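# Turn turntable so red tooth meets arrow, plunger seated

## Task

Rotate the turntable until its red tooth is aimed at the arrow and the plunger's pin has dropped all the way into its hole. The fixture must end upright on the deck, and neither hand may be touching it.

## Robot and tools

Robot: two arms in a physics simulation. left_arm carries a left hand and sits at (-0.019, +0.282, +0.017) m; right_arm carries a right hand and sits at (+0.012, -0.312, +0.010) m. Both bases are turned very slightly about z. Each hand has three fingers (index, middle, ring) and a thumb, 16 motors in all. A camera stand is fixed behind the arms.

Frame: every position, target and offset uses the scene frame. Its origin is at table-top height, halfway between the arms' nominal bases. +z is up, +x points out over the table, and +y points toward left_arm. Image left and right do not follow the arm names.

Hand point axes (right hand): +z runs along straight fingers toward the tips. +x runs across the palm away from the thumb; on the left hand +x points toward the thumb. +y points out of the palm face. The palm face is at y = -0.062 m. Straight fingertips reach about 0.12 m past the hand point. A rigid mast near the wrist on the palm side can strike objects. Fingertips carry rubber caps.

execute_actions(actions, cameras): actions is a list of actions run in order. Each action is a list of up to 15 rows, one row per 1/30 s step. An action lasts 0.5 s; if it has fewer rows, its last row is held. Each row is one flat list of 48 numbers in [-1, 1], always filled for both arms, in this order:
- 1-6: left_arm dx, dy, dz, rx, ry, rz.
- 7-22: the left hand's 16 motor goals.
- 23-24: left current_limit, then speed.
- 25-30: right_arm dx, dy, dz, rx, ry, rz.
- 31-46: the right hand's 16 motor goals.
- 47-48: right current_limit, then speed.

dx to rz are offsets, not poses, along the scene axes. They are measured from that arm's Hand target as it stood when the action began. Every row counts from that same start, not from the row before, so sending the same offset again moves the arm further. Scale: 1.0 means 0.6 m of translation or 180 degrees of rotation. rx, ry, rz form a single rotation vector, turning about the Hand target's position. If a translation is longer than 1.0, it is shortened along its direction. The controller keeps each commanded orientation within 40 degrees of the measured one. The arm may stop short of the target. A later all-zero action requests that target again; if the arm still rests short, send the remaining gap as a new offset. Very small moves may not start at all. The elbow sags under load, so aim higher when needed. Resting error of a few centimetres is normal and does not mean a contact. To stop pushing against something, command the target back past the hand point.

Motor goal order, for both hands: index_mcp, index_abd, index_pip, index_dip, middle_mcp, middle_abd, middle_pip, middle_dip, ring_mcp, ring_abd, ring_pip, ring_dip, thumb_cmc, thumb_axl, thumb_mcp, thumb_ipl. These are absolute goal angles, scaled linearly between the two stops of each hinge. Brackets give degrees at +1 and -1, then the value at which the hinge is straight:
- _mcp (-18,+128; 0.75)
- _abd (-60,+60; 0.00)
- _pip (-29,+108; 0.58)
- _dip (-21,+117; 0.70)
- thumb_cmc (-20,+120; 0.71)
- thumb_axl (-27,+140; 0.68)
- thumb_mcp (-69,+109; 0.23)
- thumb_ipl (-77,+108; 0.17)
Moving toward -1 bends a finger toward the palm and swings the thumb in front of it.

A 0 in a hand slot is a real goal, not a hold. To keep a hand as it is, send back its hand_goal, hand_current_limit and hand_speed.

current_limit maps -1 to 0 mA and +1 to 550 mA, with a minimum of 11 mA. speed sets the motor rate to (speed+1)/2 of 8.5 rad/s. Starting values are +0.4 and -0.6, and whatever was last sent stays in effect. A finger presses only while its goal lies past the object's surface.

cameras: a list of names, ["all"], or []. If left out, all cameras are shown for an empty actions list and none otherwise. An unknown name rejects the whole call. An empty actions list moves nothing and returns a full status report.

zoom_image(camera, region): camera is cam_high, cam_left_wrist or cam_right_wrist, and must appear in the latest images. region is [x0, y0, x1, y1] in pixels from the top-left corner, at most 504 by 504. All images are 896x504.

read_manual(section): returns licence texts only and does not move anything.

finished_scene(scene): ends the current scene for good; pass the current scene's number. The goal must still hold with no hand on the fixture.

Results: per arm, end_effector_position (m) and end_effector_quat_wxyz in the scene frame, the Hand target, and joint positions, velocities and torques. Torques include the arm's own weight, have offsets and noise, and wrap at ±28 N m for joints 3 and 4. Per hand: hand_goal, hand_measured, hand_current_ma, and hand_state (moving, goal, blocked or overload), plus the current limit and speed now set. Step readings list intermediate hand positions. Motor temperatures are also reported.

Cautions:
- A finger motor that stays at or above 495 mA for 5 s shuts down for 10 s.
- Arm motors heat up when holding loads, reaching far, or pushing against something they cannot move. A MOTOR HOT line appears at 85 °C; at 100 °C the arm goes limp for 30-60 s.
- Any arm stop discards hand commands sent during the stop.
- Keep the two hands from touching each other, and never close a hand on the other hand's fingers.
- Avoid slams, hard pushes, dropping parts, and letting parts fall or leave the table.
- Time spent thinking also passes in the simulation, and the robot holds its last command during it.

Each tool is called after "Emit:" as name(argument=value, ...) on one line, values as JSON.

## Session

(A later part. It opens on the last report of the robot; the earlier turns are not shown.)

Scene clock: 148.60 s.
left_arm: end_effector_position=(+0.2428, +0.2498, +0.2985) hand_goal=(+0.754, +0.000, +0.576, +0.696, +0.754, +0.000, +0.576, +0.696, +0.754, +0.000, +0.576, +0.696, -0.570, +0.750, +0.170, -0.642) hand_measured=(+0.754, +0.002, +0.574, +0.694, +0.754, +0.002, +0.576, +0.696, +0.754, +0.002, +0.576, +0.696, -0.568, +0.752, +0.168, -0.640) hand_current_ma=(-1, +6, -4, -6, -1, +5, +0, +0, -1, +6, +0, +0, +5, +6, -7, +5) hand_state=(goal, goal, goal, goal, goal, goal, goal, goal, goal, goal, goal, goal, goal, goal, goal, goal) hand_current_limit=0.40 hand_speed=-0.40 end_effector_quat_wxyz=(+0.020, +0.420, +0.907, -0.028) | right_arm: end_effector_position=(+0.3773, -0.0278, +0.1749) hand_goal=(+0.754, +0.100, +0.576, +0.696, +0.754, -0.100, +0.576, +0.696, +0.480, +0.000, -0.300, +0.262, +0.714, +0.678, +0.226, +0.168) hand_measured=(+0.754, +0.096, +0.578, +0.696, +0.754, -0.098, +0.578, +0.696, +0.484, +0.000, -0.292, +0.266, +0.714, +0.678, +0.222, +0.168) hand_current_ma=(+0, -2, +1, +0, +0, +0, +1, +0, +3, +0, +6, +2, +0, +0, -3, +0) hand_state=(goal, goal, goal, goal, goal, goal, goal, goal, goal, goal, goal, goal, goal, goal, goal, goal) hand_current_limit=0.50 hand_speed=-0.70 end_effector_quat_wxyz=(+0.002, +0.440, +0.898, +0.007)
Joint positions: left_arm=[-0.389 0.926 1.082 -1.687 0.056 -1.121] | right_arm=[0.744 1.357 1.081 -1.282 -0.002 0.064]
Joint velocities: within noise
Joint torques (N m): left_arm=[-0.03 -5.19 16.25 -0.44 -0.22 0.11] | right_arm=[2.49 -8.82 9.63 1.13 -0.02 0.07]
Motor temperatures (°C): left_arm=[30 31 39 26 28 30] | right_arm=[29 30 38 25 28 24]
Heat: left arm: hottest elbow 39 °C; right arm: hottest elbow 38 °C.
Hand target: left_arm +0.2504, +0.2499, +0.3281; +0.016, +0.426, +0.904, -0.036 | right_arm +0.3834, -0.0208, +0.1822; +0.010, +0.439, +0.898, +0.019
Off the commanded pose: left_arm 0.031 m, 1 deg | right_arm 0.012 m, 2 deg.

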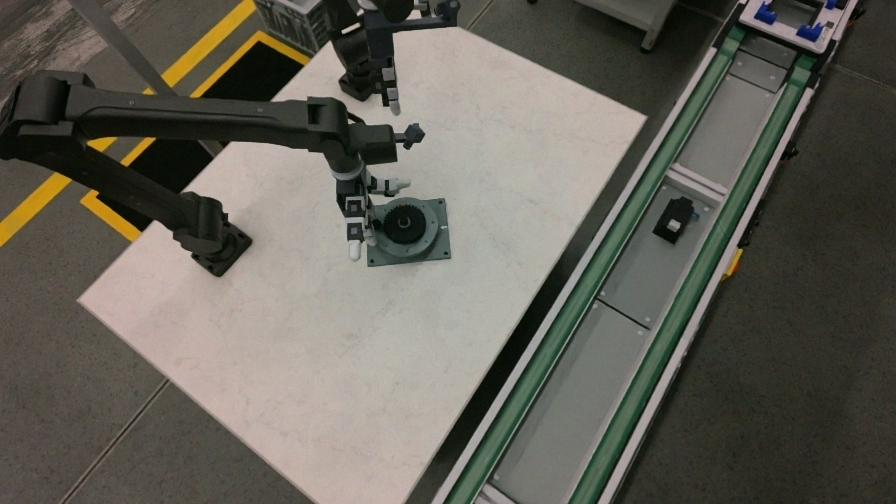

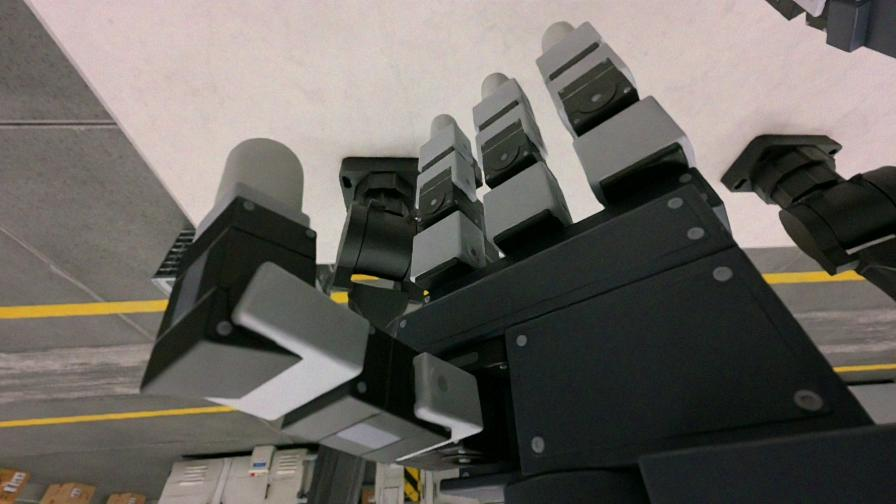

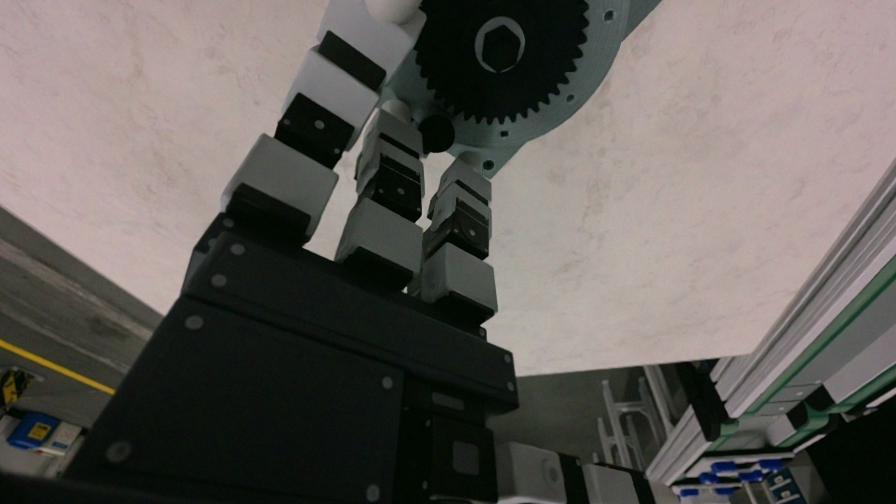

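Emit:
execute_actions(actions=[[[0,0,0,0,0,0,0.754,0,0.576,0.696,0.754,0,0.576,0.696,0.754,0,0.576,0.696,-0.57,0.75,0.17,-0.642,0.4,-0.4,0.0131,0.0103,0,0,0,0,0.754,0.1,0.576,0.696,0.754,-0.1,0.576,0.696,0.48,0,-0.3,0.262,0.714,0.678,0.226,0.168,0.5,-0.7]]], cameras=["cam_right_wrist"])

Emit:
zoom_image(camera="cam_right_wrist", region=[380, 70, 530, 220])

Scene clock: 151.23 s.
left_arm: end_effector_position=(+0.2428, +0.2498, +0.2985) hand_goal=(+0.754, +0.000, +0.576, +0.696, +0.754, +0.000, +0.576, +0.696, +0.754, +0.000, +0.576, +0.696, -0.570, +0.750, +0.170, -0.642) hand_measured=(+0.754, +0.002, +0.574, +0.694, +0.754, +0.002, +0.576, +0.696, +0.754, +0.002, +0.576, +0.696, -0.568, +0.752, +0.168, -0.640) hand_current_ma=(-1, +6, -4, -6, -1, +5, +0, +0, -1, +6, +0, +0, +5, +6, -7, +5) hand_state=(goal, goal, goal, goal, goal, goal, goal, goal, goal, goal, goal, goal, goal, goal, goal, goal) hand_current_limit=0.40 hand_speed=-0.40 end_effector_quat_wxyz=(+0.020, +0.420, +0.907, -0.028) | right_arm: end_effector_position=(+0.3759, -0.0246, +0.1648) hand_goal=(+0.754, +0.100, +0.576, +0.696, +0.754, -0.100, +0.576, +0.696, +0.480, +0.000, -0.300, +0.262, +0.714, +0.678, +0.226, +0.168) hand_measured=(+0.754, +0.098, +0.578, +0.696, +0.766, -0.104, +0.584, +0.698, +0.484, +0.000, -0.292, +0.266, +0.714, +0.678, +0.222, +0.168) hand_current_ma=(+0, -1, +1, +0, +13, -2, +6, +1, +3, +0, +6, +2, +0, +0, -3, +0) hand_state=(goal, goal, goal, goal, goal, goal, goal, goal, goal, goal, goal, goal, goal, goal, goal, goal) hand_current_limit=0.50 hand_speed=-0.70 end_effector_quat_wxyz=(-0.003, +0.435, +0.901, -0.004)
Joint positions: left_arm=[-0.389 0.926 1.082 -1.687 0.056 -1.121] | right_arm=[0.75 1.38 1.081 -1.282 -0.002 0.058]
Joint torques (N m): left_arm=[-0.03 -5.13 16.24 -0.44 -0.23 0.11] | right_arm=[1.9 -9 11.55 0.98 -0.02 0.02]
Heat: left arm: hottest elbow 40 °C; right arm: hottest elbow 38 °C.
Hand target: left_arm +0.2504, +0.2499, +0.3281; +0.016, +0.426, +0.904, -0.036 | right_arm +0.3913, -0.0146, +0.1822; +0.010, +0.439, +0.898, +0.019
Off the commanded pose: left_arm 0.031 m, 1 deg | right_arm 0.025 m, 3 deg.
joint sent to its limit (left arm) — joint 4 (wrist pitch), lower limit. The joint targets are off in position and orientation.
Step readings (end_effector_position of left_arm | right_arm):
0: (+0.2428, +0.2498, +0.2985) | (+0.3773, -0.0278, +0.1749)
1: (+0.2428, +0.2498, +0.2985) | (+0.3773, -0.0278, +0.1749)
2: (+0.2428, +0.2498, +0.2985) | (+0.3773, -0.0278, +0.1749)
4: (+0.2428, +0.2498, +0.2985) | (+0.3774, -0.0277, +0.1736)
8: (+0.2428, +0.2498, +0.2985) | (+0.3756, -0.0248, +0.1702)
15: (+0.2428, +0.2498, +0.2985) | (+0.3759, -0.0246, +0.1648)
Images, in order (width x height): cam_right_wrist 896x504.

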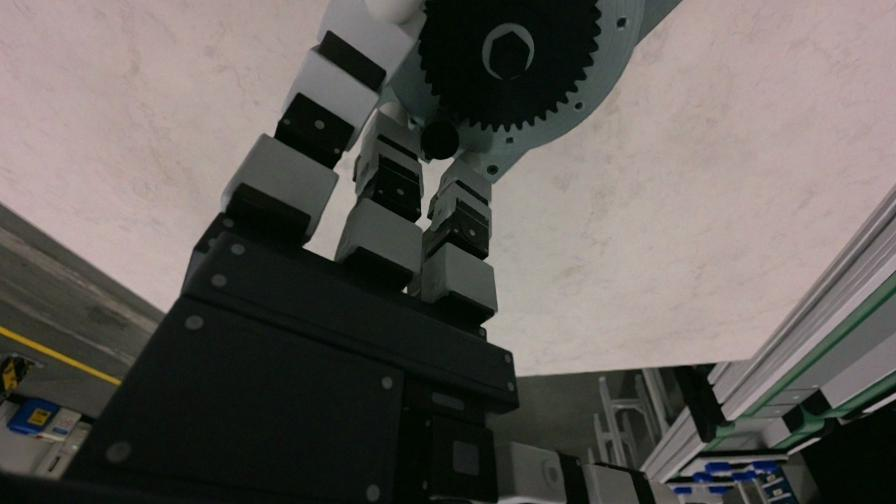

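Scaled by 3.360.

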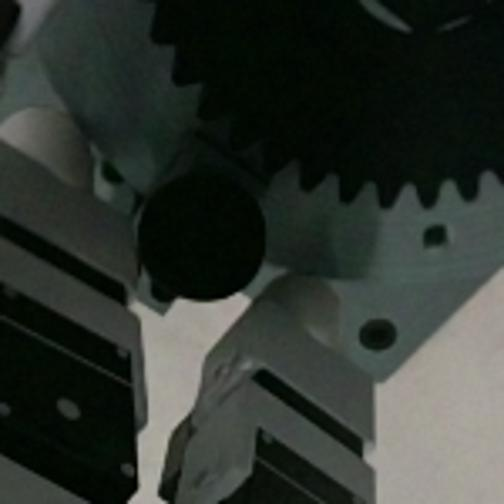

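Emit:
execute_actions(actions=[], cameras=["cam_high"])

Emit:
zoom_image(camera="cam_high", region=[325, 175, 465, 275])

Scene clock: 154.60 s.
left_arm: end_effector_position=(+0.2428, +0.2498, +0.2985) hand_goal=(+0.754, +0.000, +0.576, +0.696, +0.754, +0.000, +0.576, +0.696, +0.754, +0.000, +0.576, +0.696, -0.570, +0.750, +0.170, -0.642) hand_measured=(+0.754, +0.002, +0.574, +0.694, +0.754, +0.002, +0.576, +0.696, +0.754, +0.002, +0.576, +0.696, -0.568, +0.752, +0.168, -0.640) hand_current_ma=(-1, +6, -4, -6, -1, +5, +0, +0, -1, +6, +0, +0, +5, +6, -7, +5) hand_state=(goal, goal, goal, goal, goal, goal, goal, goal, goal, goal, goal, goal, goal, goal, goal, goal) hand_current_limit=0.40 hand_speed=-0.40 end_effector_quat_wxyz=(+0.020, +0.420, +0.907, -0.028) | right_arm: end_effector_position=(+0.3759, -0.0246, +0.1648) hand_goal=(+0.754, +0.100, +0.576, +0.696, +0.754, -0.100, +0.576, +0.696, +0.480, +0.000, -0.300, +0.262, +0.714, +0.678, +0.226, +0.168) hand_measured=(+0.754, +0.098, +0.578, +0.696, +0.766, -0.104, +0.584, +0.698, +0.484, +0.000, -0.292, +0.266, +0.714, +0.678, +0.222, +0.168) hand_current_ma=(+0, -1, +1, +0, +13, -2, +6, +1, +3, +0, +6, +2, +0, +0, -3, +0) hand_state=(goal, goal, goal, goal, goal, goal, goal, goal, goal, goal, goal, goal, goal, goal, goal, goal) hand_current_limit=0.50 hand_speed=-0.70 end_effector_quat_wxyz=(-0.003, +0.435, +0.901, -0.004)
Joint positions: left_arm=[-0.389 0.926 1.082 -1.687 0.056 -1.121] | right_arm=[0.75 1.38 1.081 -1.282 -0.002 0.058]
Joint velocities: within noise
Joint torques (N m): left_arm=[-0.03 -5.13 16.24 -0.44 -0.22 0.11] | right_arm=[2.37 -9.11 11.47 0.91 -0.03 0.03]
Motor temperatures (°C): left_arm=[29 31 40 26 28 30] | right_arm=[29 30 38 25 28 24]
Heat: left arm: hottest elbow 40 °C; right arm: hottest elbow 38 °C.
Hand target: left_arm +0.2504, +0.2499, +0.3281; +0.016, +0.426, +0.904, -0.036 | right_arm +0.3913, -0.0146, +0.1822; +0.010, +0.439, +0.898, +0.019
Off the commanded pose: left_arm 0.031 m, 1 deg | right_arm 0.025 m, 3 deg.
Images, in order (width x height): cam_high 896x504.

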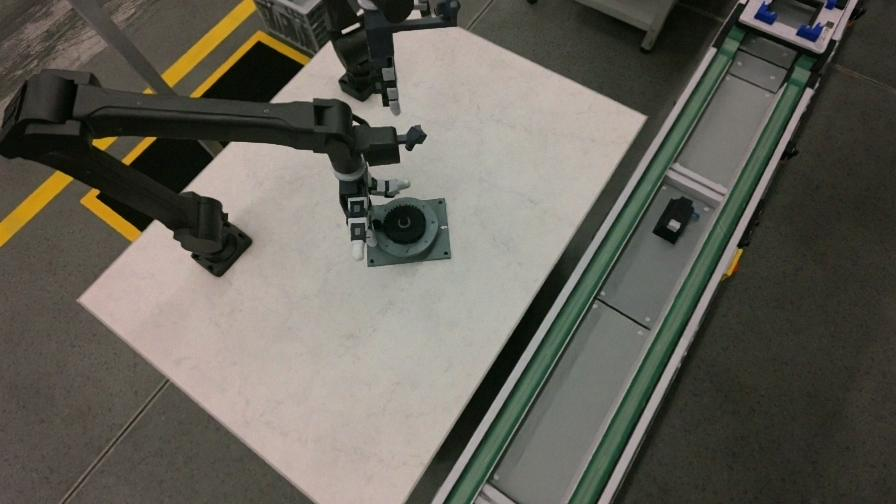

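Scaled by 3.600.

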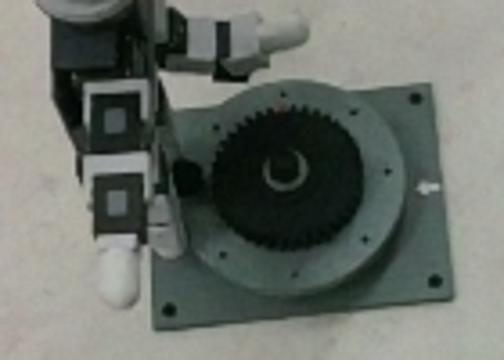

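Emit:
zoom_image(camera="cam_high", region=[345, 205, 405, 265])

Scaled by 8.400.

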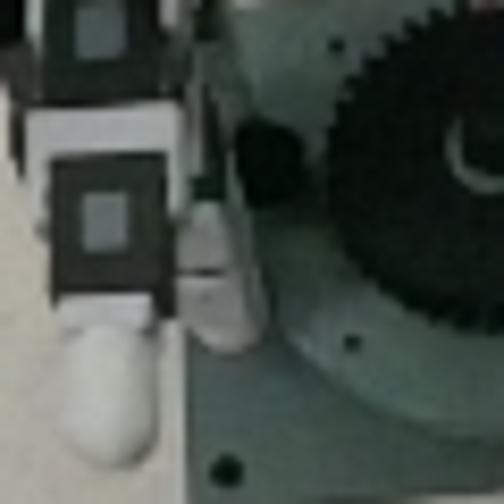

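Emit:
execute_actions(actions=[[[0,0,0,0,0,0,0.754,0,0.576,0.696,0.754,0,0.576,0.696,0.754,0,0.576,0.696,-0.57,0.75,0.17,-0.642,0.4,-0.4,0,0,0,0,0,0,0.754,-0.12,0.576,0.696,0.754,0.12,0.576,0.696,0.48,0,-0.3,0.262,0.714,0.678,0.226,0.168,0.2,-0.7]]], cameras=["cam_right_wrist"])

Emit:
zoom_image(camera="cam_right_wrist", region=[380, 70, 530, 220])

Scene clock: 164.83 s.
left_arm: end_effector_position=(+0.2428, +0.2498, +0.2985) hand_goal=(+0.754, +0.000, +0.576, +0.696, +0.754, +0.000, +0.576, +0.696, +0.754, +0.000, +0.576, +0.696, -0.570, +0.750, +0.170, -0.642) hand_measured=(+0.754, +0.002, +0.574, +0.694, +0.754, +0.002, +0.576, +0.696, +0.754, +0.002, +0.576, +0.696, -0.568, +0.752, +0.168, -0.640) hand_current_ma=(-1, +6, -4, -6, -1, +5, +0, +0, -1, +6, +0, +0, +5, +6, -7, +5) hand_state=(goal, goal, goal, goal, goal, goal, goal, goal, goal, goal, goal, goal, goal, goal, goal, goal) hand_current_limit=0.40 hand_speed=-0.40 end_effector_quat_wxyz=(+0.020, +0.420, +0.907, -0.028) | right_arm: end_effector_position=(+0.3756, -0.0246, +0.1647) hand_goal=(+0.754, -0.120, +0.576, +0.696, +0.754, +0.120, +0.576, +0.696, +0.480, +0.000, -0.300, +0.262, +0.714, +0.678, +0.226, +0.168) hand_measured=(+0.764, +0.028, +0.582, +0.698, +0.770, -0.058, +0.586, +0.700, +0.484, +0.000, -0.292, +0.266, +0.714, +0.678, +0.222, +0.168) hand_current_ma=(+9, +330, +5, +1, +19, -330, +8, +2, +3, +0, +6, +2, +0, +0, -3, +0) hand_state=(goal, blocked, goal, goal, goal, blocked, goal, goal, goal, goal, goal, goal, goal, goal, goal, goal) hand_current_limit=0.20 hand_speed=-0.70 end_effector_quat_wxyz=(-0.005, +0.438, +0.899, -0.003)
Joint positions: left_arm=[-0.389 0.926 1.082 -1.687 0.056 -1.121] | right_arm=[0.75 1.38 1.081 -1.282 -0.006 0.065]
Joint torques (N m): left_arm=[-0.03 -5.13 16.24 -0.46 -0.23 0.11] | right_arm=[2.37 -9 11.43 0.94 0.16 0.04]
Heat: left arm: hottest elbow 41 °C; right arm: hottest elbow 39 °C.
Hand target: left_arm +0.2504, +0.2499, +0.3281; +0.016, +0.426, +0.904, -0.036 | right_arm +0.3913, -0.0146, +0.1822; +0.010, +0.439, +0.898, +0.019
Off the commanded pose: left_arm 0.031 m, 1 deg | right_arm 0.026 m, 3 deg.
joint sent to its limit (left arm) — joint 4 (wrist pitch), lower limit. The joint targets are off in position and orientation.
Step readings (end_effector_position of left_arm | right_arm):
0: (+0.2428, +0.2498, +0.2985) | (+0.3759, -0.0246, +0.1648)
1: (+0.2428, +0.2498, +0.2985) | (+0.3759, -0.0246, +0.1648)
2: (+0.2428, +0.2498, +0.2985) | (+0.3759, -0.0246, +0.1648)
4: (+0.2428, +0.2498, +0.2985) | (+0.3756, -0.0246, +0.1647)
8: (+0.2428, +0.2498, +0.2985) | (+0.3756, -0.0246, +0.1647)
15: (+0.2428, +0.2498, +0.2985) | (+0.3756, -0.0246, +0.1647)
Images, in order (width x height): cam_right_wrist 896x504.

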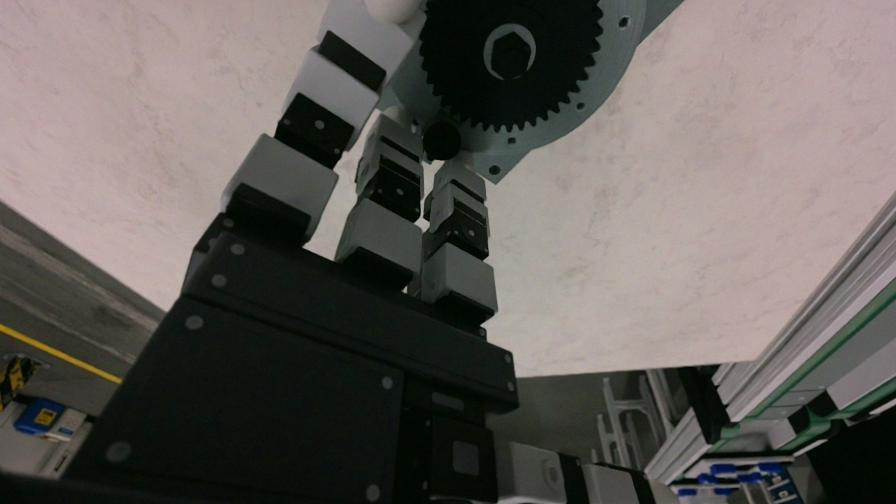

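Scaled by 3.360.

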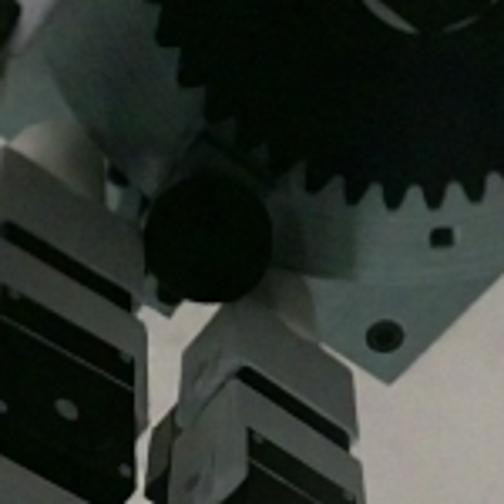

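Emit:
execute_actions(actions=[[[0,0,0,0,0,0,0.754,0,0.576,0.696,0.754,0,0.576,0.696,0.754,0,0.576,0.696,-0.57,0.75,0.17,-0.642,0.4,-0.4,0,0,0,0,0,0,0.754,0.12,0.576,0.696,0.754,-0.12,0.576,0.696,0.48,0,-0.3,0.262,0.714,0.678,0.226,0.168,0.2,-0.5]],[[0,0,0,0,0,0,0.754,0,0.576,0.696,0.754,0,0.576,0.696,0.754,0,0.576,0.696,-0.57,0.75,0.17,-0.642,0.4,-0.4,0,0,0.08,0,0,0,0.754,0.12,0.576,0.696,0.754,-0.12,0.576,0.696,0.48,0,-0.3,0.262,0.714,0.678,0.226,0.168,0.2,-0.5]],[[0,0,0,0,0,0,0.754,0,0.576,0.696,0.754,0,0.576,0.696,0.754,0,0.576,0.696,-0.57,0.75,0.17,-0.642,0.4,-0.4,-0.0263,-0.0205,0.13,0,0,0,0.754,0.12,0.576,0.696,0.754,-0.12,0.576,0.696,0.48,0,-0.3,0.262,0.714,0.678,0.226,0.168,0.2,-0.5]]], cameras=["cam_high","cam_right_wrist"])

Emit:
zoom_image(camera="cam_right_wrist", region=[380, 0, 580, 150])

Emit:
zoom_image(camera="cam_high", region=[355, 185, 465, 275])

Scene clock: 168.80 s.
left_arm: end_effector_position=(+0.2428, +0.2498, +0.2985) hand_goal=(+0.754, +0.000, +0.576, +0.696, +0.754, +0.000, +0.576, +0.696, +0.754, +0.000, +0.576, +0.696, -0.570, +0.750, +0.170, -0.642) hand_measured=(+0.754, +0.002, +0.574, +0.694, +0.754, +0.002, +0.576, +0.696, +0.754, +0.002, +0.576, +0.696, -0.568, +0.752, +0.168, -0.640) hand_current_ma=(-1, +6, -4, -6, -1, +5, +0, +0, -1, +6, +0, +0, +5, +6, -7, +5) hand_state=(goal, goal, goal, goal, goal, goal, goal, goal, goal, goal, goal, goal, goal, goal, goal, goal) hand_current_limit=0.40 hand_speed=-0.40 end_effector_quat_wxyz=(+0.020, +0.420, +0.907, -0.028) | right_arm: end_effector_position=(+0.3679, -0.0364, +0.2818) hand_goal=(+0.754, +0.120, +0.576, +0.696, +0.754, -0.120, +0.576, +0.696, +0.480, +0.000, -0.300, +0.262, +0.714, +0.678, +0.226, +0.168) hand_measured=(+0.754, +0.118, +0.578, +0.698, +0.754, -0.120, +0.578, +0.700, +0.484, +0.000, -0.292, +0.266, +0.714, +0.678, +0.222, +0.168) hand_current_ma=(+0, -1, +1, +1, +0, +0, +1, +2, +3, +0, +6, +2, +0, +0, -3, +0) hand_state=(goal, goal, goal, goal, goal, goal, goal, goal, goal, goal, goal, goal, goal, goal, goal, goal) hand_current_limit=0.20 hand_speed=-0.50 end_effector_quat_wxyz=(-0.002, +0.438, +0.899, -0.003)
Joint positions: left_arm=[-0.389 0.926 1.082 -1.687 0.056 -1.121] | right_arm=[0.743 1.299 1.315 -1.593 -0.002 0.058]
Joint torques (N m): left_arm=[-0.03 -5.19 16.24 -0.44 -0.23 0.11] | right_arm=[2.96 -8.18 13.46 -0.03 -0.02 0.09]
Heat: left arm: hottest elbow 41 °C; right arm: hottest elbow 39 °C.
Hand target: left_arm +0.2504, +0.2499, +0.3281; +0.016, +0.426, +0.904, -0.036 | right_arm +0.3755, -0.0269, +0.3082; +0.010, +0.439, +0.898, +0.019
Off the commanded pose: left_arm 0.031 m, 1 deg | right_arm 0.029 m, 3 deg.
joint sent to its limit (left arm) — joint 4 (wrist pitch), lower limit. The joint targets are off in position and orientation.
Step readings (end_effector_position of left_arm | right_arm):
0: (+0.2428, +0.2498, +0.2985) | (+0.3756, -0.0246, +0.1647)
1: (+0.2428, +0.2498, +0.2985) | (+0.3756, -0.0246, +0.1647)
2: (+0.2428, +0.2498, +0.2985) | (+0.3756, -0.0246, +0.1647)
4: (+0.2428, +0.2498, +0.2985) | (+0.3759, -0.0249, +0.1648)
8: (+0.2428, +0.2498, +0.2985) | (+0.3763, -0.0252, +0.1648)
15: (+0.2428, +0.2498, +0.2985) | (+0.3763, -0.0252, +0.1648)
16: (+0.2428, +0.2498, +0.2985) | (+0.3763, -0.0252, +0.1648)
17: (+0.2428, +0.2498, +0.2985) | (+0.3759, -0.0256, +0.1651)
19: (+0.2428, +0.2498, +0.2985) | (+0.3733, -0.0278, +0.1676)
23: (+0.2428, +0.2498, +0.2985) | (+0.3741, -0.0272, +0.1826)
30: (+0.2428, +0.2498, +0.2985) | (+0.3782, -0.0245, +0.2002)
31: (+0.2428, +0.2498, +0.2985) | (+0.3776, -0.0250, +0.1999)
32: (+0.2428, +0.2498, +0.2985) | (+0.3764, -0.0260, +0.2010)
34: (+0.2428, +0.2498, +0.2985) | (+0.3702, -0.0325, +0.2089)
38: (+0.2428, +0.2498, +0.2985) | (+0.3658, -0.0374, +0.2484)
45: (+0.2428, +0.2498, +0.2985) | (+0.3681, -0.0362, +0.2885)
Images, in order (width x height): cam_high 896x504, cam_right_wrist 896x504.

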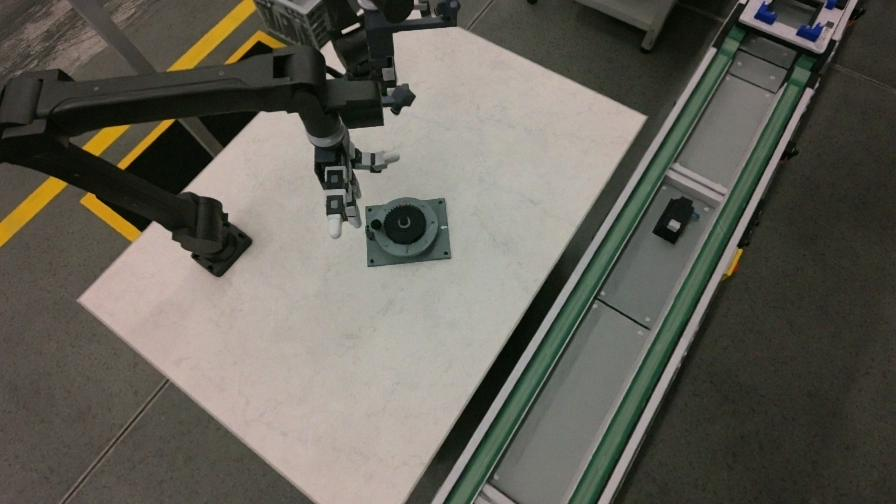

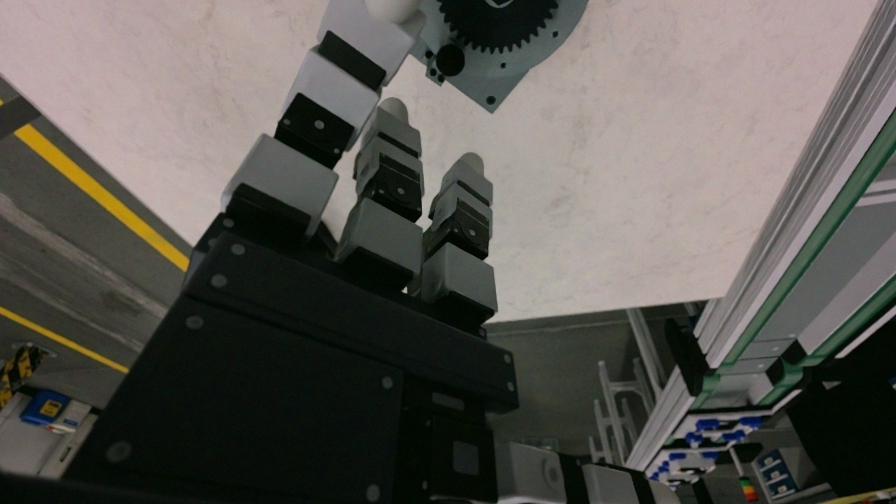

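Scaled by 2.520.

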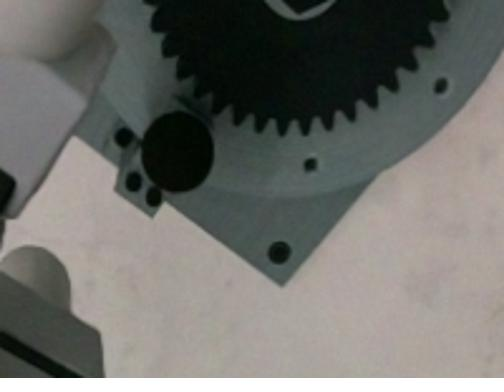

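Scaled by 4.582.

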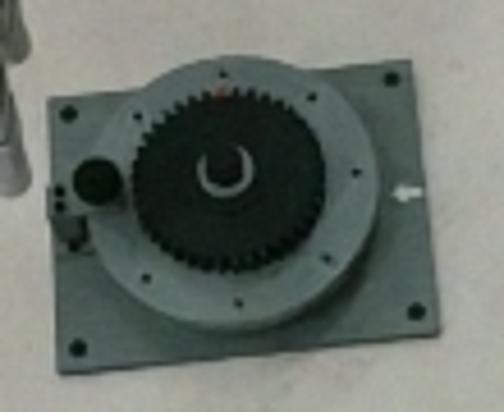

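Emit:
execute_actions(actions=[[[0,0.2,0,0,0,0,0.754,0,0.576,0.696,0.754,0,0.576,0.696,0.754,0,0.576,0.696,-0.57,0.75,0.17,-0.642,0.4,-0.4,-0.08,0,0,0,0,0,-0.48,0,-0.3,0.26,-0.48,0,-0.3,0.26,-0.48,0,-0.3,0.262,0.714,0.678,0.226,0.168,0.4,-0.3]],[[0,0,0,0,0,0,0.754,0,0.576,0.696,0.754,0,0.576,0.696,0.754,0,0.576,0.696,-0.57,0.75,0.17,-0.642,0.4,-0.4,-0.12,0.1,0,0,0,0,-0.48,0,-0.3,0.26,-0.48,0,-0.3,0.26,-0.48,0,-0.3,0.262,0.714,0.678,0.226,0.168,0.4,-0.3]],[[0,0,0,0,0,0,0.754,0,0.576,0.696,0.754,0,0.576,0.696,0.754,0,0.576,0.696,-0.57,0.75,0.17,-0.642,0.4,-0.4,-0.12,0.1,-0.08,-0.05,-0.04,0,-0.48,0,-0.3,0.26,-0.48,0,-0.3,0.26,-0.48,0,-0.3,0.262,0.714,0.678,0.226,0.168,0.4,-0.3]]], cameras=["cam_high","cam_right_wrist"])

Scene clock: 175.30 s.
left_arm: end_effector_position=(+0.2505, +0.3667, +0.3211) hand_goal=(+0.754, +0.000, +0.576, +0.696, +0.754, +0.000, +0.576, +0.696, +0.754, +0.000, +0.576, +0.696, -0.570, +0.750, +0.170, -0.642) hand_measured=(+0.754, +0.002, +0.574, +0.694, +0.754, +0.002, +0.576, +0.696, +0.752, +0.002, +0.576, +0.696, -0.570, +0.752, +0.168, -0.640) hand_current_ma=(-2, +4, -4, -6, -2, +4, +0, +0, -3, +5, +0, +0, +1, +5, -7, +4) hand_state=(goal, goal, goal, goal, goal, goal, goal, goal, goal, goal, goal, goal, goal, goal, goal, goal) hand_current_limit=0.40 hand_speed=-0.40 end_effector_quat_wxyz=(+0.062, +0.417, +0.907, +0.008) | right_arm: end_effector_position=(+0.1780, +0.0868, +0.2428) hand_goal=(-0.480, +0.000, -0.300, +0.260, -0.480, +0.000, -0.300, +0.260, -0.480, +0.000, -0.300, +0.262, +0.714, +0.678, +0.226, +0.168) hand_measured=(-0.464, +0.002, -0.294, +0.262, -0.462, -0.002, -0.294, +0.264, -0.462, +0.000, -0.294, +0.264, +0.714, +0.678, +0.222, +0.168) hand_current_ma=(+21, +0, +4, +1, +22, +0, +4, +2, +24, +0, +3, +1, +0, +0, -4, +0) hand_state=(goal, goal, goal, goal, goal, goal, goal, goal, goal, goal, goal, goal, goal, goal, goal, goal) hand_current_limit=0.40 hand_speed=-0.30 end_effector_quat_wxyz=(+0.103, +0.423, +0.899, -0.046)
Joint positions: left_arm=[0.122 0.84 1.075 -1.69 0.049 -0.616] | right_arm=[1.439 1.409 1.289 -1.598 0.172 0.74]
Joint torques (N m): left_arm=[0.32 -2.9 12.04 -0.1 0.14 0.2] | right_arm=[1.85 -10.52 11.14 0.08 0.36 0.2]
Heat: left arm: hottest elbow 41 °C; right arm: hottest elbow 39 °C.
Hand target: left_arm +0.2504, +0.3699, +0.3281; +0.016, +0.426, +0.904, -0.036 | right_arm +0.1835, +0.0931, +0.2602; +0.101, +0.435, +0.895, -0.024
Off the commanded pose: left_arm 0.008 m, 7 deg | right_arm 0.019 m, 3 deg.
joint sent to its limit (left arm) — joint 4 (wrist pitch), lower limit. The joint targets are off in position and orientation.
Step readings (end_effector_position of left_arm | right_arm):
0: (+0.2428, +0.2498, +0.2985) | (+0.3679, -0.0364, +0.2818)
1: (+0.2431, +0.2497, +0.2991) | (+0.3679, -0.0365, +0.2818)
2: (+0.2449, +0.2530, +0.3001) | (+0.3667, -0.0368, +0.2822)
4: (+0.2476, +0.2805, +0.3072) | (+0.3619, -0.0352, +0.2854)
8: (+0.2366, +0.3433, +0.3253) | (+0.3400, -0.0254, +0.2965)
15: (+0.2391, +0.3695, +0.3257) | (+0.3288, -0.0235, +0.3080)
16: (+0.2415, +0.3698, +0.3238) | (+0.3290, -0.0239, +0.3079)
17: (+0.2430, +0.3702, +0.3227) | (+0.3287, -0.0248, +0.3075)
19: (+0.2456, +0.3699, +0.3212) | (+0.3155, -0.0141, +0.3068)
23: (+0.2480, +0.3683, +0.3208) | (+0.2652, +0.0260, +0.3049)
30: (+0.2497, +0.3672, +0.3210) | (+0.2498, +0.0340, +0.3021)
31: (+0.2499, +0.3670, +0.3210) | (+0.2512, +0.0334, +0.3012)
32: (+0.2499, +0.3670, +0.3210) | (+0.2545, +0.0310, +0.3021)
34: (+0.2501, +0.3669, +0.3211) | (+0.2457, +0.0393, +0.2993)
38: (+0.2502, +0.3668, +0.3211) | (+0.1892, +0.0791, +0.2737)
45: (+0.2503, +0.3667, +0.3211) | (+0.1721, +0.0928, +0.2416)
Images, in order (width x height): cam_high 896x504, cam_right_wrist 896x504.

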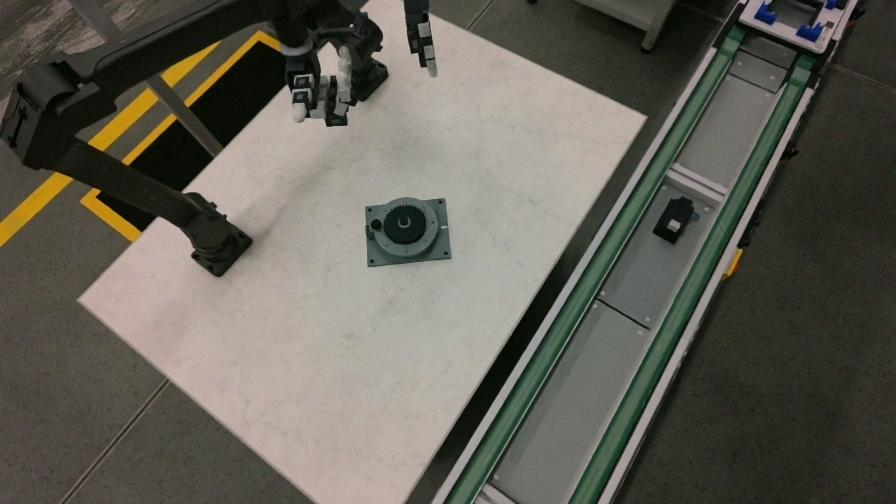

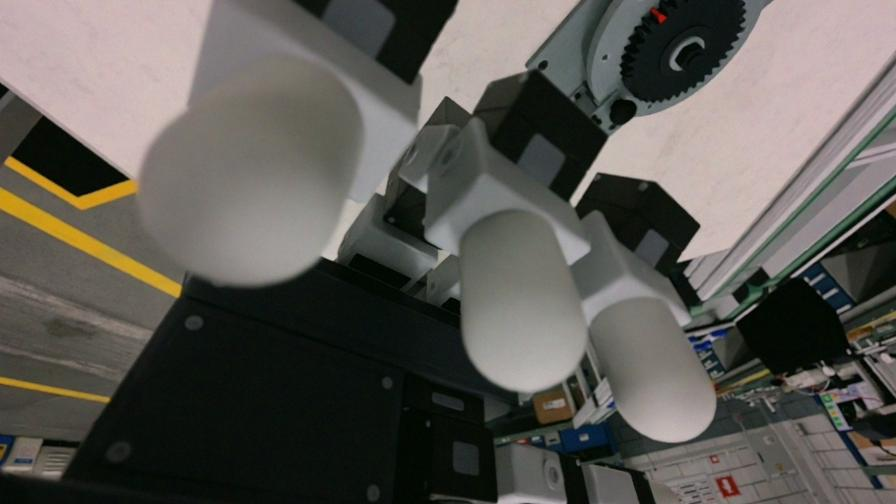

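Emit:
zoom_image(camera="cam_right_wrist", region=[520, 0, 770, 150])

Emit:
execute_actions(actions=[[[0,0,0,0,0,0,0.754,0,0.576,0.696,0.754,0,0.576,0.696,0.754,0,0.576,0.696,-0.57,0.75,0.17,-0.642,0.4,-0.4,-0.02,0.02,-0.15,-0.05,-0.04,0,-0.48,0,-0.3,0.26,-0.48,0,-0.3,0.26,-0.48,0,-0.3,0.262,0.714,0.678,0.226,0.168,0.4,-0.3]]], cameras=["cam_right_wrist"])

Scaled by 2.016.

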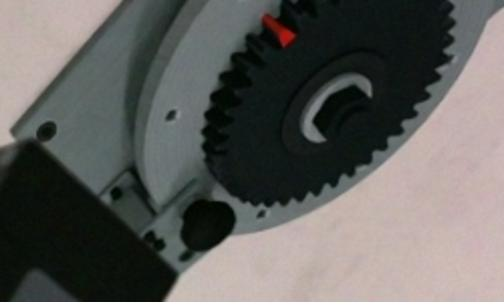

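Scene clock: 176.77 s.
left_arm: end_effector_position=(+0.2505, +0.3667, +0.3211) hand_goal=(+0.754, +0.000, +0.576, +0.696, +0.754, +0.000, +0.576, +0.696, +0.754, +0.000, +0.576, +0.696, -0.570, +0.750, +0.170, -0.642) hand_measured=(+0.754, +0.002, +0.574, +0.694, +0.754, +0.002, +0.576, +0.696, +0.752, +0.002, +0.576, +0.696, -0.570, +0.752, +0.168, -0.640) hand_current_ma=(-2, +4, -4, -6, -2, +4, +0, +0, -3, +5, +0, +0, +1, +5, -7, +4) hand_state=(goal, goal, goal, goal, goal, goal, goal, goal, goal, goal, goal, goal, goal, goal, goal, goal) hand_current_limit=0.40 hand_speed=-0.40 end_effector_quat_wxyz=(+0.062, +0.417, +0.907, +0.008) | right_arm: end_effector_position=(+0.1703, +0.0981, +0.1563) hand_goal=(-0.480, +0.000, -0.300, +0.260, -0.480, +0.000, -0.300, +0.260, -0.480, +0.000, -0.300, +0.262, +0.714, +0.678, +0.226, +0.168) hand_measured=(-0.466, +0.002, -0.294, +0.262, -0.466, -0.002, -0.294, +0.264, -0.464, +0.000, -0.294, +0.264, +0.714, +0.678, +0.222, +0.168) hand_current_ma=(+17, +0, +4, +1, +17, +0, +3, +2, +18, +0, +3, +1, +0, +0, -4, +0) hand_state=(goal, goal, goal, goal, goal, goal, goal, goal, goal, goal, goal, goal, goal, goal, goal, goal) hand_current_limit=0.40 hand_speed=-0.30 end_effector_quat_wxyz=(+0.193, +0.417, +0.884, -0.089)
Joint positions: left_arm=[0.122 0.84 1.075 -1.69 0.049 -0.616] | right_arm=[1.516 1.592 1.207 -1.501 0.294 0.854]
Joint torques (N m): left_arm=[0.32 -2.84 12.03 -0.09 0.13 0.2] | right_arm=[2.2 -12.4 9.01 0.27 0.53 0.25]
Heat: left arm: hottest elbow 41 °C; right arm: hottest elbow 39 °C.
Hand target: left_arm +0.2504, +0.3699, +0.3281; +0.016, +0.426, +0.904, -0.036 | right_arm +0.1715, +0.1051, +0.1702; +0.190, +0.426, +0.882, -0.067
Off the commanded pose: left_arm 0.008 m, 7 deg | right_arm 0.016 m, 3 deg.
joint sent to its limit (left arm) — joint 4 (wrist pitch), lower limit. The joint targets are off in position and orientation.
Step readings (end_effector_position of left_arm | right_arm):
0: (+0.2505, +0.3667, +0.3211) | (+0.1780, +0.0868, +0.2428)
1: (+0.2505, +0.3667, +0.3211) | (+0.1785, +0.0868, +0.2431)
2: (+0.2505, +0.3667, +0.3211) | (+0.1822, +0.0871, +0.2441)
4: (+0.2505, +0.3667, +0.3211) | (+0.1872, +0.0908, +0.2391)
8: (+0.2505, +0.3667, +0.3211) | (+0.1771, +0.0964, +0.1927)
15: (+0.2505, +0.3667, +0.3211) | (+0.1677, +0.0995, +0.1539)
Images, in order (width x height): cam_right_wrist 896x504.

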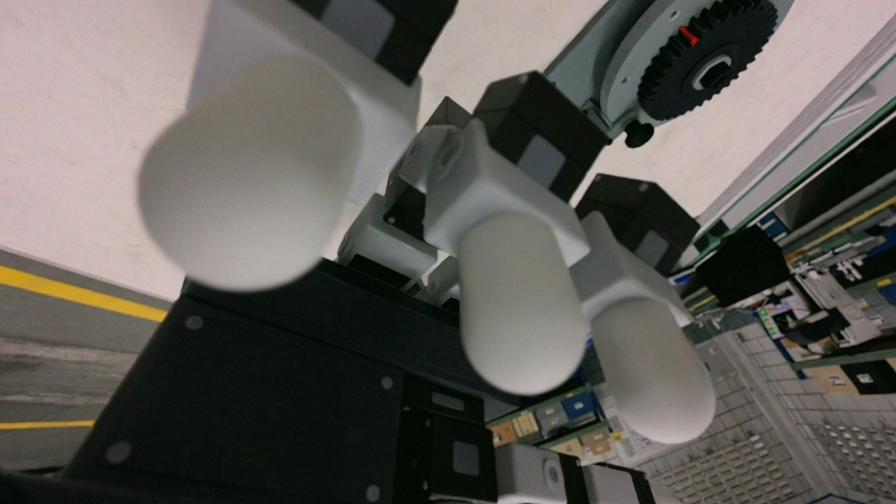

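Emit:
zoom_image(camera="cam_right_wrist", region=[580, 70, 700, 180])

Scaled by 4.200.

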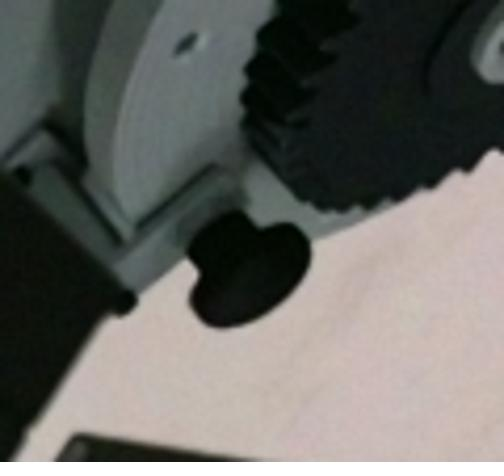

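Emit:
zoom_image(camera="cam_right_wrist", region=[605, 100, 665, 160])

Scaled by 8.400.

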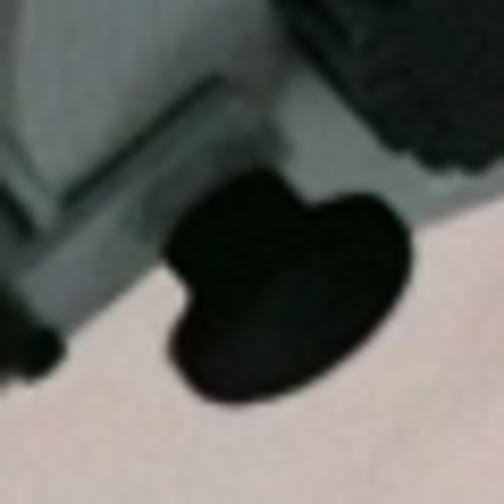

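Emit:
execute_actions(actions=[[[0,0,0,0,0,0,0.754,0,0.576,0.696,0.754,0,0.576,0.696,0.754,0,0.576,0.696,-0.57,0.75,0.17,-0.642,0.4,-0.4,0.02,-0.02,0.22,0.0875,-0.0092,0.0128,-0.48,0,-0.3,0.26,-0.48,0,-0.3,0.26,-0.48,0,-0.3,0.262,0.714,0.678,0.226,0.168,0.4,-0.3]],[[0,0,0,0,0,0,0.754,0,0.576,0.696,0.754,0,0.576,0.696,0.754,0,0.576,0.696,-0.57,0.75,0.17,-0.642,0.4,-0.4,0.13,-0.13,0.02,0.0875,-0.0092,0.0128,1,0.08,0.24,0.189,1,-0.08,0.24,0.189,-0.48,0,-0.3,0.262,0.714,0.678,0.226,0.168,0.4,-0.2]],[[0,0,0,0,0,0,0.754,0,0.576,0.696,0.754,0,0.576,0.696,0.754,0,0.576,0.696,-0.57,0.75,0.17,-0.642,0.4,-0.4,0.1,-0.11,0,0,0,0,1,0.08,0.24,0.189,1,-0.08,0.24,0.189,-0.48,0,-0.3,0.262,0.714,0.678,0.226,0.168,0.4,-0.2]]], cameras=["cam_high","cam_right_wrist"])

Scene clock: 183.07 s.
left_arm: end_effector_position=(+0.2505, +0.3667, +0.3211) hand_goal=(+0.754, +0.000, +0.576, +0.696, +0.754, +0.000, +0.576, +0.696, +0.754, +0.000, +0.576, +0.696, -0.570, +0.750, +0.170, -0.642) hand_measured=(+0.754, +0.002, +0.574, +0.694, +0.754, +0.002, +0.576, +0.696, +0.752, +0.002, +0.576, +0.696, -0.570, +0.752, +0.168, -0.640) hand_current_ma=(-2, +4, -4, -6, -2, +4, +0, +0, -3, +5, +0, +0, +1, +5, -7, +4) hand_state=(goal, goal, goal, goal, goal, goal, goal, goal, goal, goal, goal, goal, goal, goal, goal, goal) hand_current_limit=0.40 hand_speed=-0.40 end_effector_quat_wxyz=(+0.062, +0.417, +0.907, +0.008) | right_arm: end_effector_position=(+0.3139, -0.0514, +0.3030) hand_goal=(+1.000, +0.080, +0.240, +0.190, +1.000, -0.080, +0.240, +0.190, -0.480, +0.000, -0.300, +0.262, +0.714, +0.678, +0.226, +0.168) hand_measured=(+0.998, +0.078, +0.240, +0.194, +0.998, -0.080, +0.240, +0.194, -0.466, +0.000, -0.296, +0.264, +0.716, +0.678, +0.222, +0.168) hand_current_ma=(-1, -1, +0, +2, -1, +0, +0, +2, +15, +0, +2, +1, +1, +0, -4, +0) hand_state=(goal, goal, goal, goal, goal, goal, goal, goal, goal, goal, goal, goal, goal, goal, goal, goal) hand_current_limit=0.40 hand_speed=-0.20 end_effector_quat_wxyz=(+0.089, +0.429, +0.881, +0.178)
Joint positions: left_arm=[0.122 0.84 1.075 -1.69 0.049 -0.616] | right_arm=[0.855 0.918 0.957 -1.214 0.069 0.156]
Joint torques (N m): left_arm=[0.26 -2.84 12.04 -0.1 0.13 0.21] | right_arm=[1.32 -4.6 10.56 1.96 -0.21 -0.16]
Heat: left arm: hottest elbow 41 °C; right arm: hottest elbow 39 °C.
Hand target: left_arm +0.2504, +0.3699, +0.3281; +0.016, +0.426, +0.904, -0.036 | right_arm +0.3215, -0.0509, +0.3142; +0.095, +0.428, +0.877, +0.195
Off the commanded pose: left_arm 0.008 m, 7 deg | right_arm 0.014 m, 2 deg.
joint sent to its limit (left arm) — joint 4 (wrist pitch), lower limit. The joint targets are off in position and orientation.
Step readings (end_effector_position of left_arm | right_arm):
0: (+0.2505, +0.3667, +0.3211) | (+0.1703, +0.0981, +0.1563)
1: (+0.2505, +0.3667, +0.3211) | (+0.1704, +0.0975, +0.1566)
2: (+0.2505, +0.3667, +0.3211) | (+0.1709, +0.0978, +0.1600)
4: (+0.2505, +0.3667, +0.3211) | (+0.1716, +0.0968, +0.1797)
8: (+0.2505, +0.3667, +0.3211) | (+0.1740, +0.0843, +0.2507)
15: (+0.2505, +0.3667, +0.3211) | (+0.1805, +0.0789, +0.2986)
16: (+0.2505, +0.3667, +0.3211) | (+0.1805, +0.0801, +0.2962)
17: (+0.2505, +0.3667, +0.3211) | (+0.1822, +0.0819, +0.2920)
19: (+0.2505, +0.3667, +0.3211) | (+0.1963, +0.0739, +0.2846)
23: (+0.2505, +0.3667, +0.3211) | (+0.2417, +0.0165, +0.2894)
30: (+0.2505, +0.3667, +0.3211) | (+0.2581, +0.0053, +0.3201)
31: (+0.2505, +0.3667, +0.3211) | (+0.2572, +0.0076, +0.3179)
32: (+0.2505, +0.3667, +0.3211) | (+0.2573, +0.0093, +0.3157)
34: (+0.2505, +0.3667, +0.3211) | (+0.2693, -0.0043, +0.3063)
38: (+0.2505, +0.3667, +0.3211) | (+0.3074, -0.0526, +0.2986)
45: (+0.2505, +0.3667, +0.3211) | (+0.3166, -0.0573, +0.3026)
Images, in order (width x height): cam_high 896x504, cam_right_wrist 896x504.

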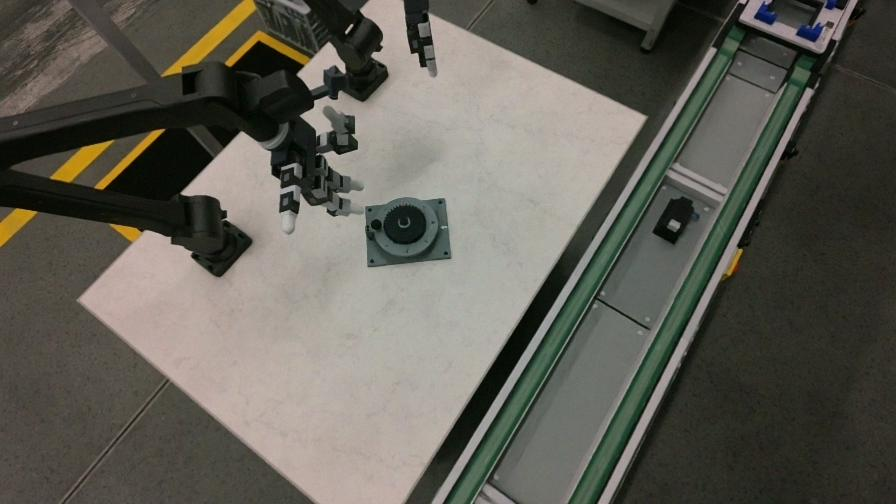

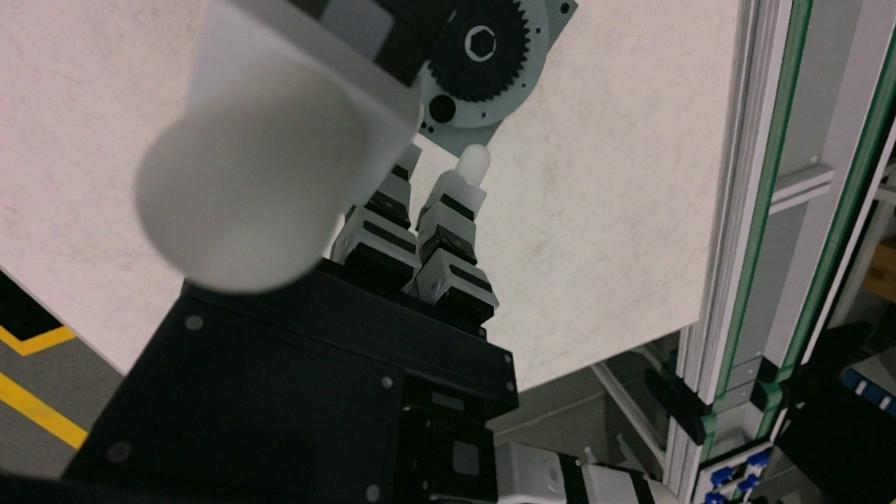

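Emit:
execute_actions(actions=[[[0,0,0,0,0,0,0.754,0,0.576,0.696,0.754,0,0.576,0.696,0.754,0,0.576,0.696,-0.57,0.75,0.17,-0.642,0.4,-0.4,0.0358,-0.0167,-0.14,0,0,0,1,0.08,0.24,0.189,1,-0.08,0.24,0.189,0.48,0,-0.3,0.262,0.714,0.678,0.226,0.168,0.4,-0.2]]], cameras=["cam_high","cam_right_wrist"])

Emit:
zoom_image(camera="cam_right_wrist", region=[380, 70, 530, 220])

Scene clock: 184.90 s.
left_arm: end_effector_position=(+0.2505, +0.3667, +0.3211) hand_goal=(+0.754, +0.000, +0.576, +0.696, +0.754, +0.000, +0.576, +0.696, +0.754, +0.000, +0.576, +0.696, -0.570, +0.750, +0.170, -0.642) hand_measured=(+0.754, +0.002, +0.574, +0.694, +0.754, +0.002, +0.576, +0.696, +0.752, +0.002, +0.576, +0.696, -0.570, +0.752, +0.168, -0.640) hand_current_ma=(-2, +4, -4, -6, -2, +4, +0, +0, -3, +5, +0, +0, +1, +5, -7, +4) hand_state=(goal, goal, goal, goal, goal, goal, goal, goal, goal, goal, goal, goal, goal, goal, goal, goal) hand_current_limit=0.40 hand_speed=-0.40 end_effector_quat_wxyz=(+0.062, +0.417, +0.907, +0.008) | right_arm: end_effector_position=(+0.3357, -0.0648, +0.2172) hand_goal=(+1.000, +0.080, +0.240, +0.190, +1.000, -0.080, +0.240, +0.190, +0.480, +0.000, -0.300, +0.262, +0.714, +0.678, +0.226, +0.168) hand_measured=(+1.000, +0.078, +0.240, +0.194, +1.000, -0.080, +0.240, +0.194, +0.484, +0.000, -0.298, +0.264, +0.716, +0.678, +0.222, +0.168) hand_current_ma=(+0, -1, +0, +1, +0, +0, +0, +2, +3, +0, +1, +1, +1, +0, -4, +0) hand_state=(goal, goal, goal, goal, goal, goal, goal, goal, goal, goal, goal, goal, goal, goal, goal, goal) hand_current_limit=0.40 hand_speed=-0.20 end_effector_quat_wxyz=(+0.087, +0.432, +0.880, +0.177)
Joint positions: left_arm=[0.122 0.84 1.075 -1.69 0.049 -0.616] | right_arm=[0.759 0.96 0.756 -0.972 0.031 0.075]
Joint torques (N m): left_arm=[0.32 -2.84 12.04 -0.09 0.14 0.2] | right_arm=[1.79 -5.71 10.43 1.98 -0.21 -0.13]
Heat: left arm: hottest elbow 42 °C; right arm: hottest elbow 39 °C.
Hand target: left_arm +0.2504, +0.3699, +0.3281; +0.016, +0.426, +0.904, -0.036 | right_arm +0.3430, -0.0609, +0.2302; +0.095, +0.428, +0.877, +0.195
Off the commanded pose: left_arm 0.008 m, 7 deg | right_arm 0.015 m, 2 deg.
joint sent to its limit (left arm) — joint 4 (wrist pitch), lower limit. The joint targets are off in position and orientation.
Step readings (end_effector_position of left_arm | right_arm):
0: (+0.2505, +0.3667, +0.3211) | (+0.3139, -0.0514, +0.3030)
1: (+0.2505, +0.3667, +0.3211) | (+0.3139, -0.0509, +0.3026)
2: (+0.2505, +0.3667, +0.3211) | (+0.3158, -0.0500, +0.3013)
4: (+0.2505, +0.3667, +0.3211) | (+0.3216, -0.0509, +0.2875)
8: (+0.2505, +0.3667, +0.3211) | (+0.3281, -0.0689, +0.2350)
15: (+0.2505, +0.3667, +0.3211) | (+0.3348, -0.0674, +0.2153)
Images, in order (width x height): cam_high 896x504, cam_right_wrist 896x504.

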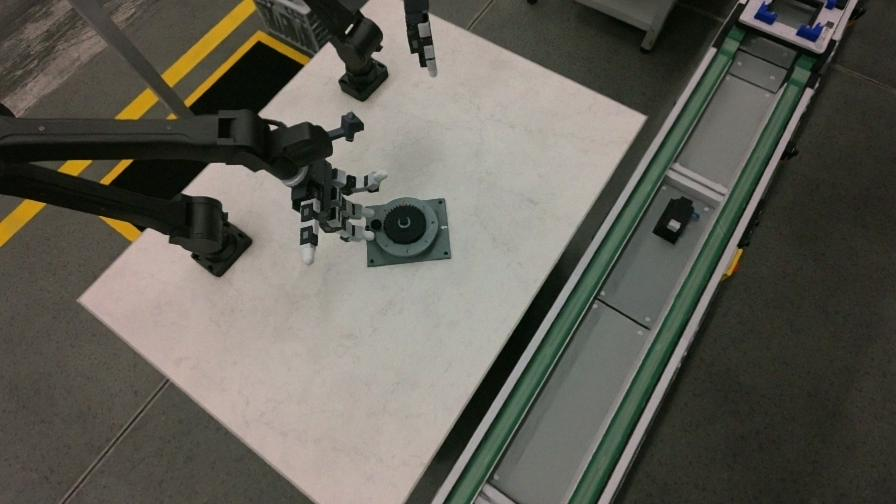

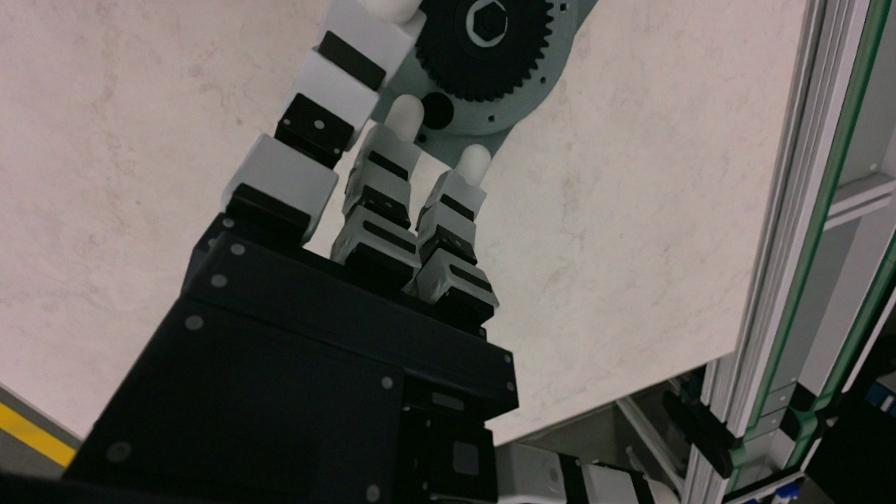

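Scaled by 3.360.

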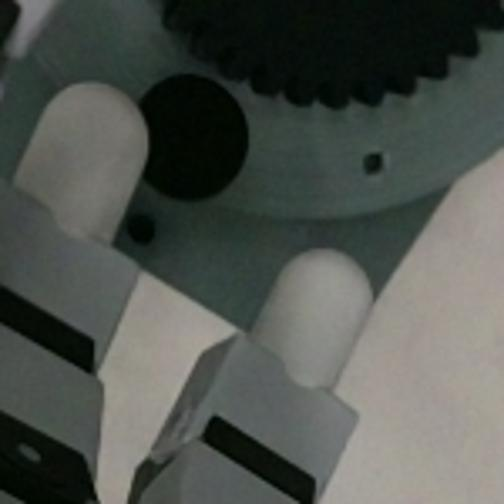

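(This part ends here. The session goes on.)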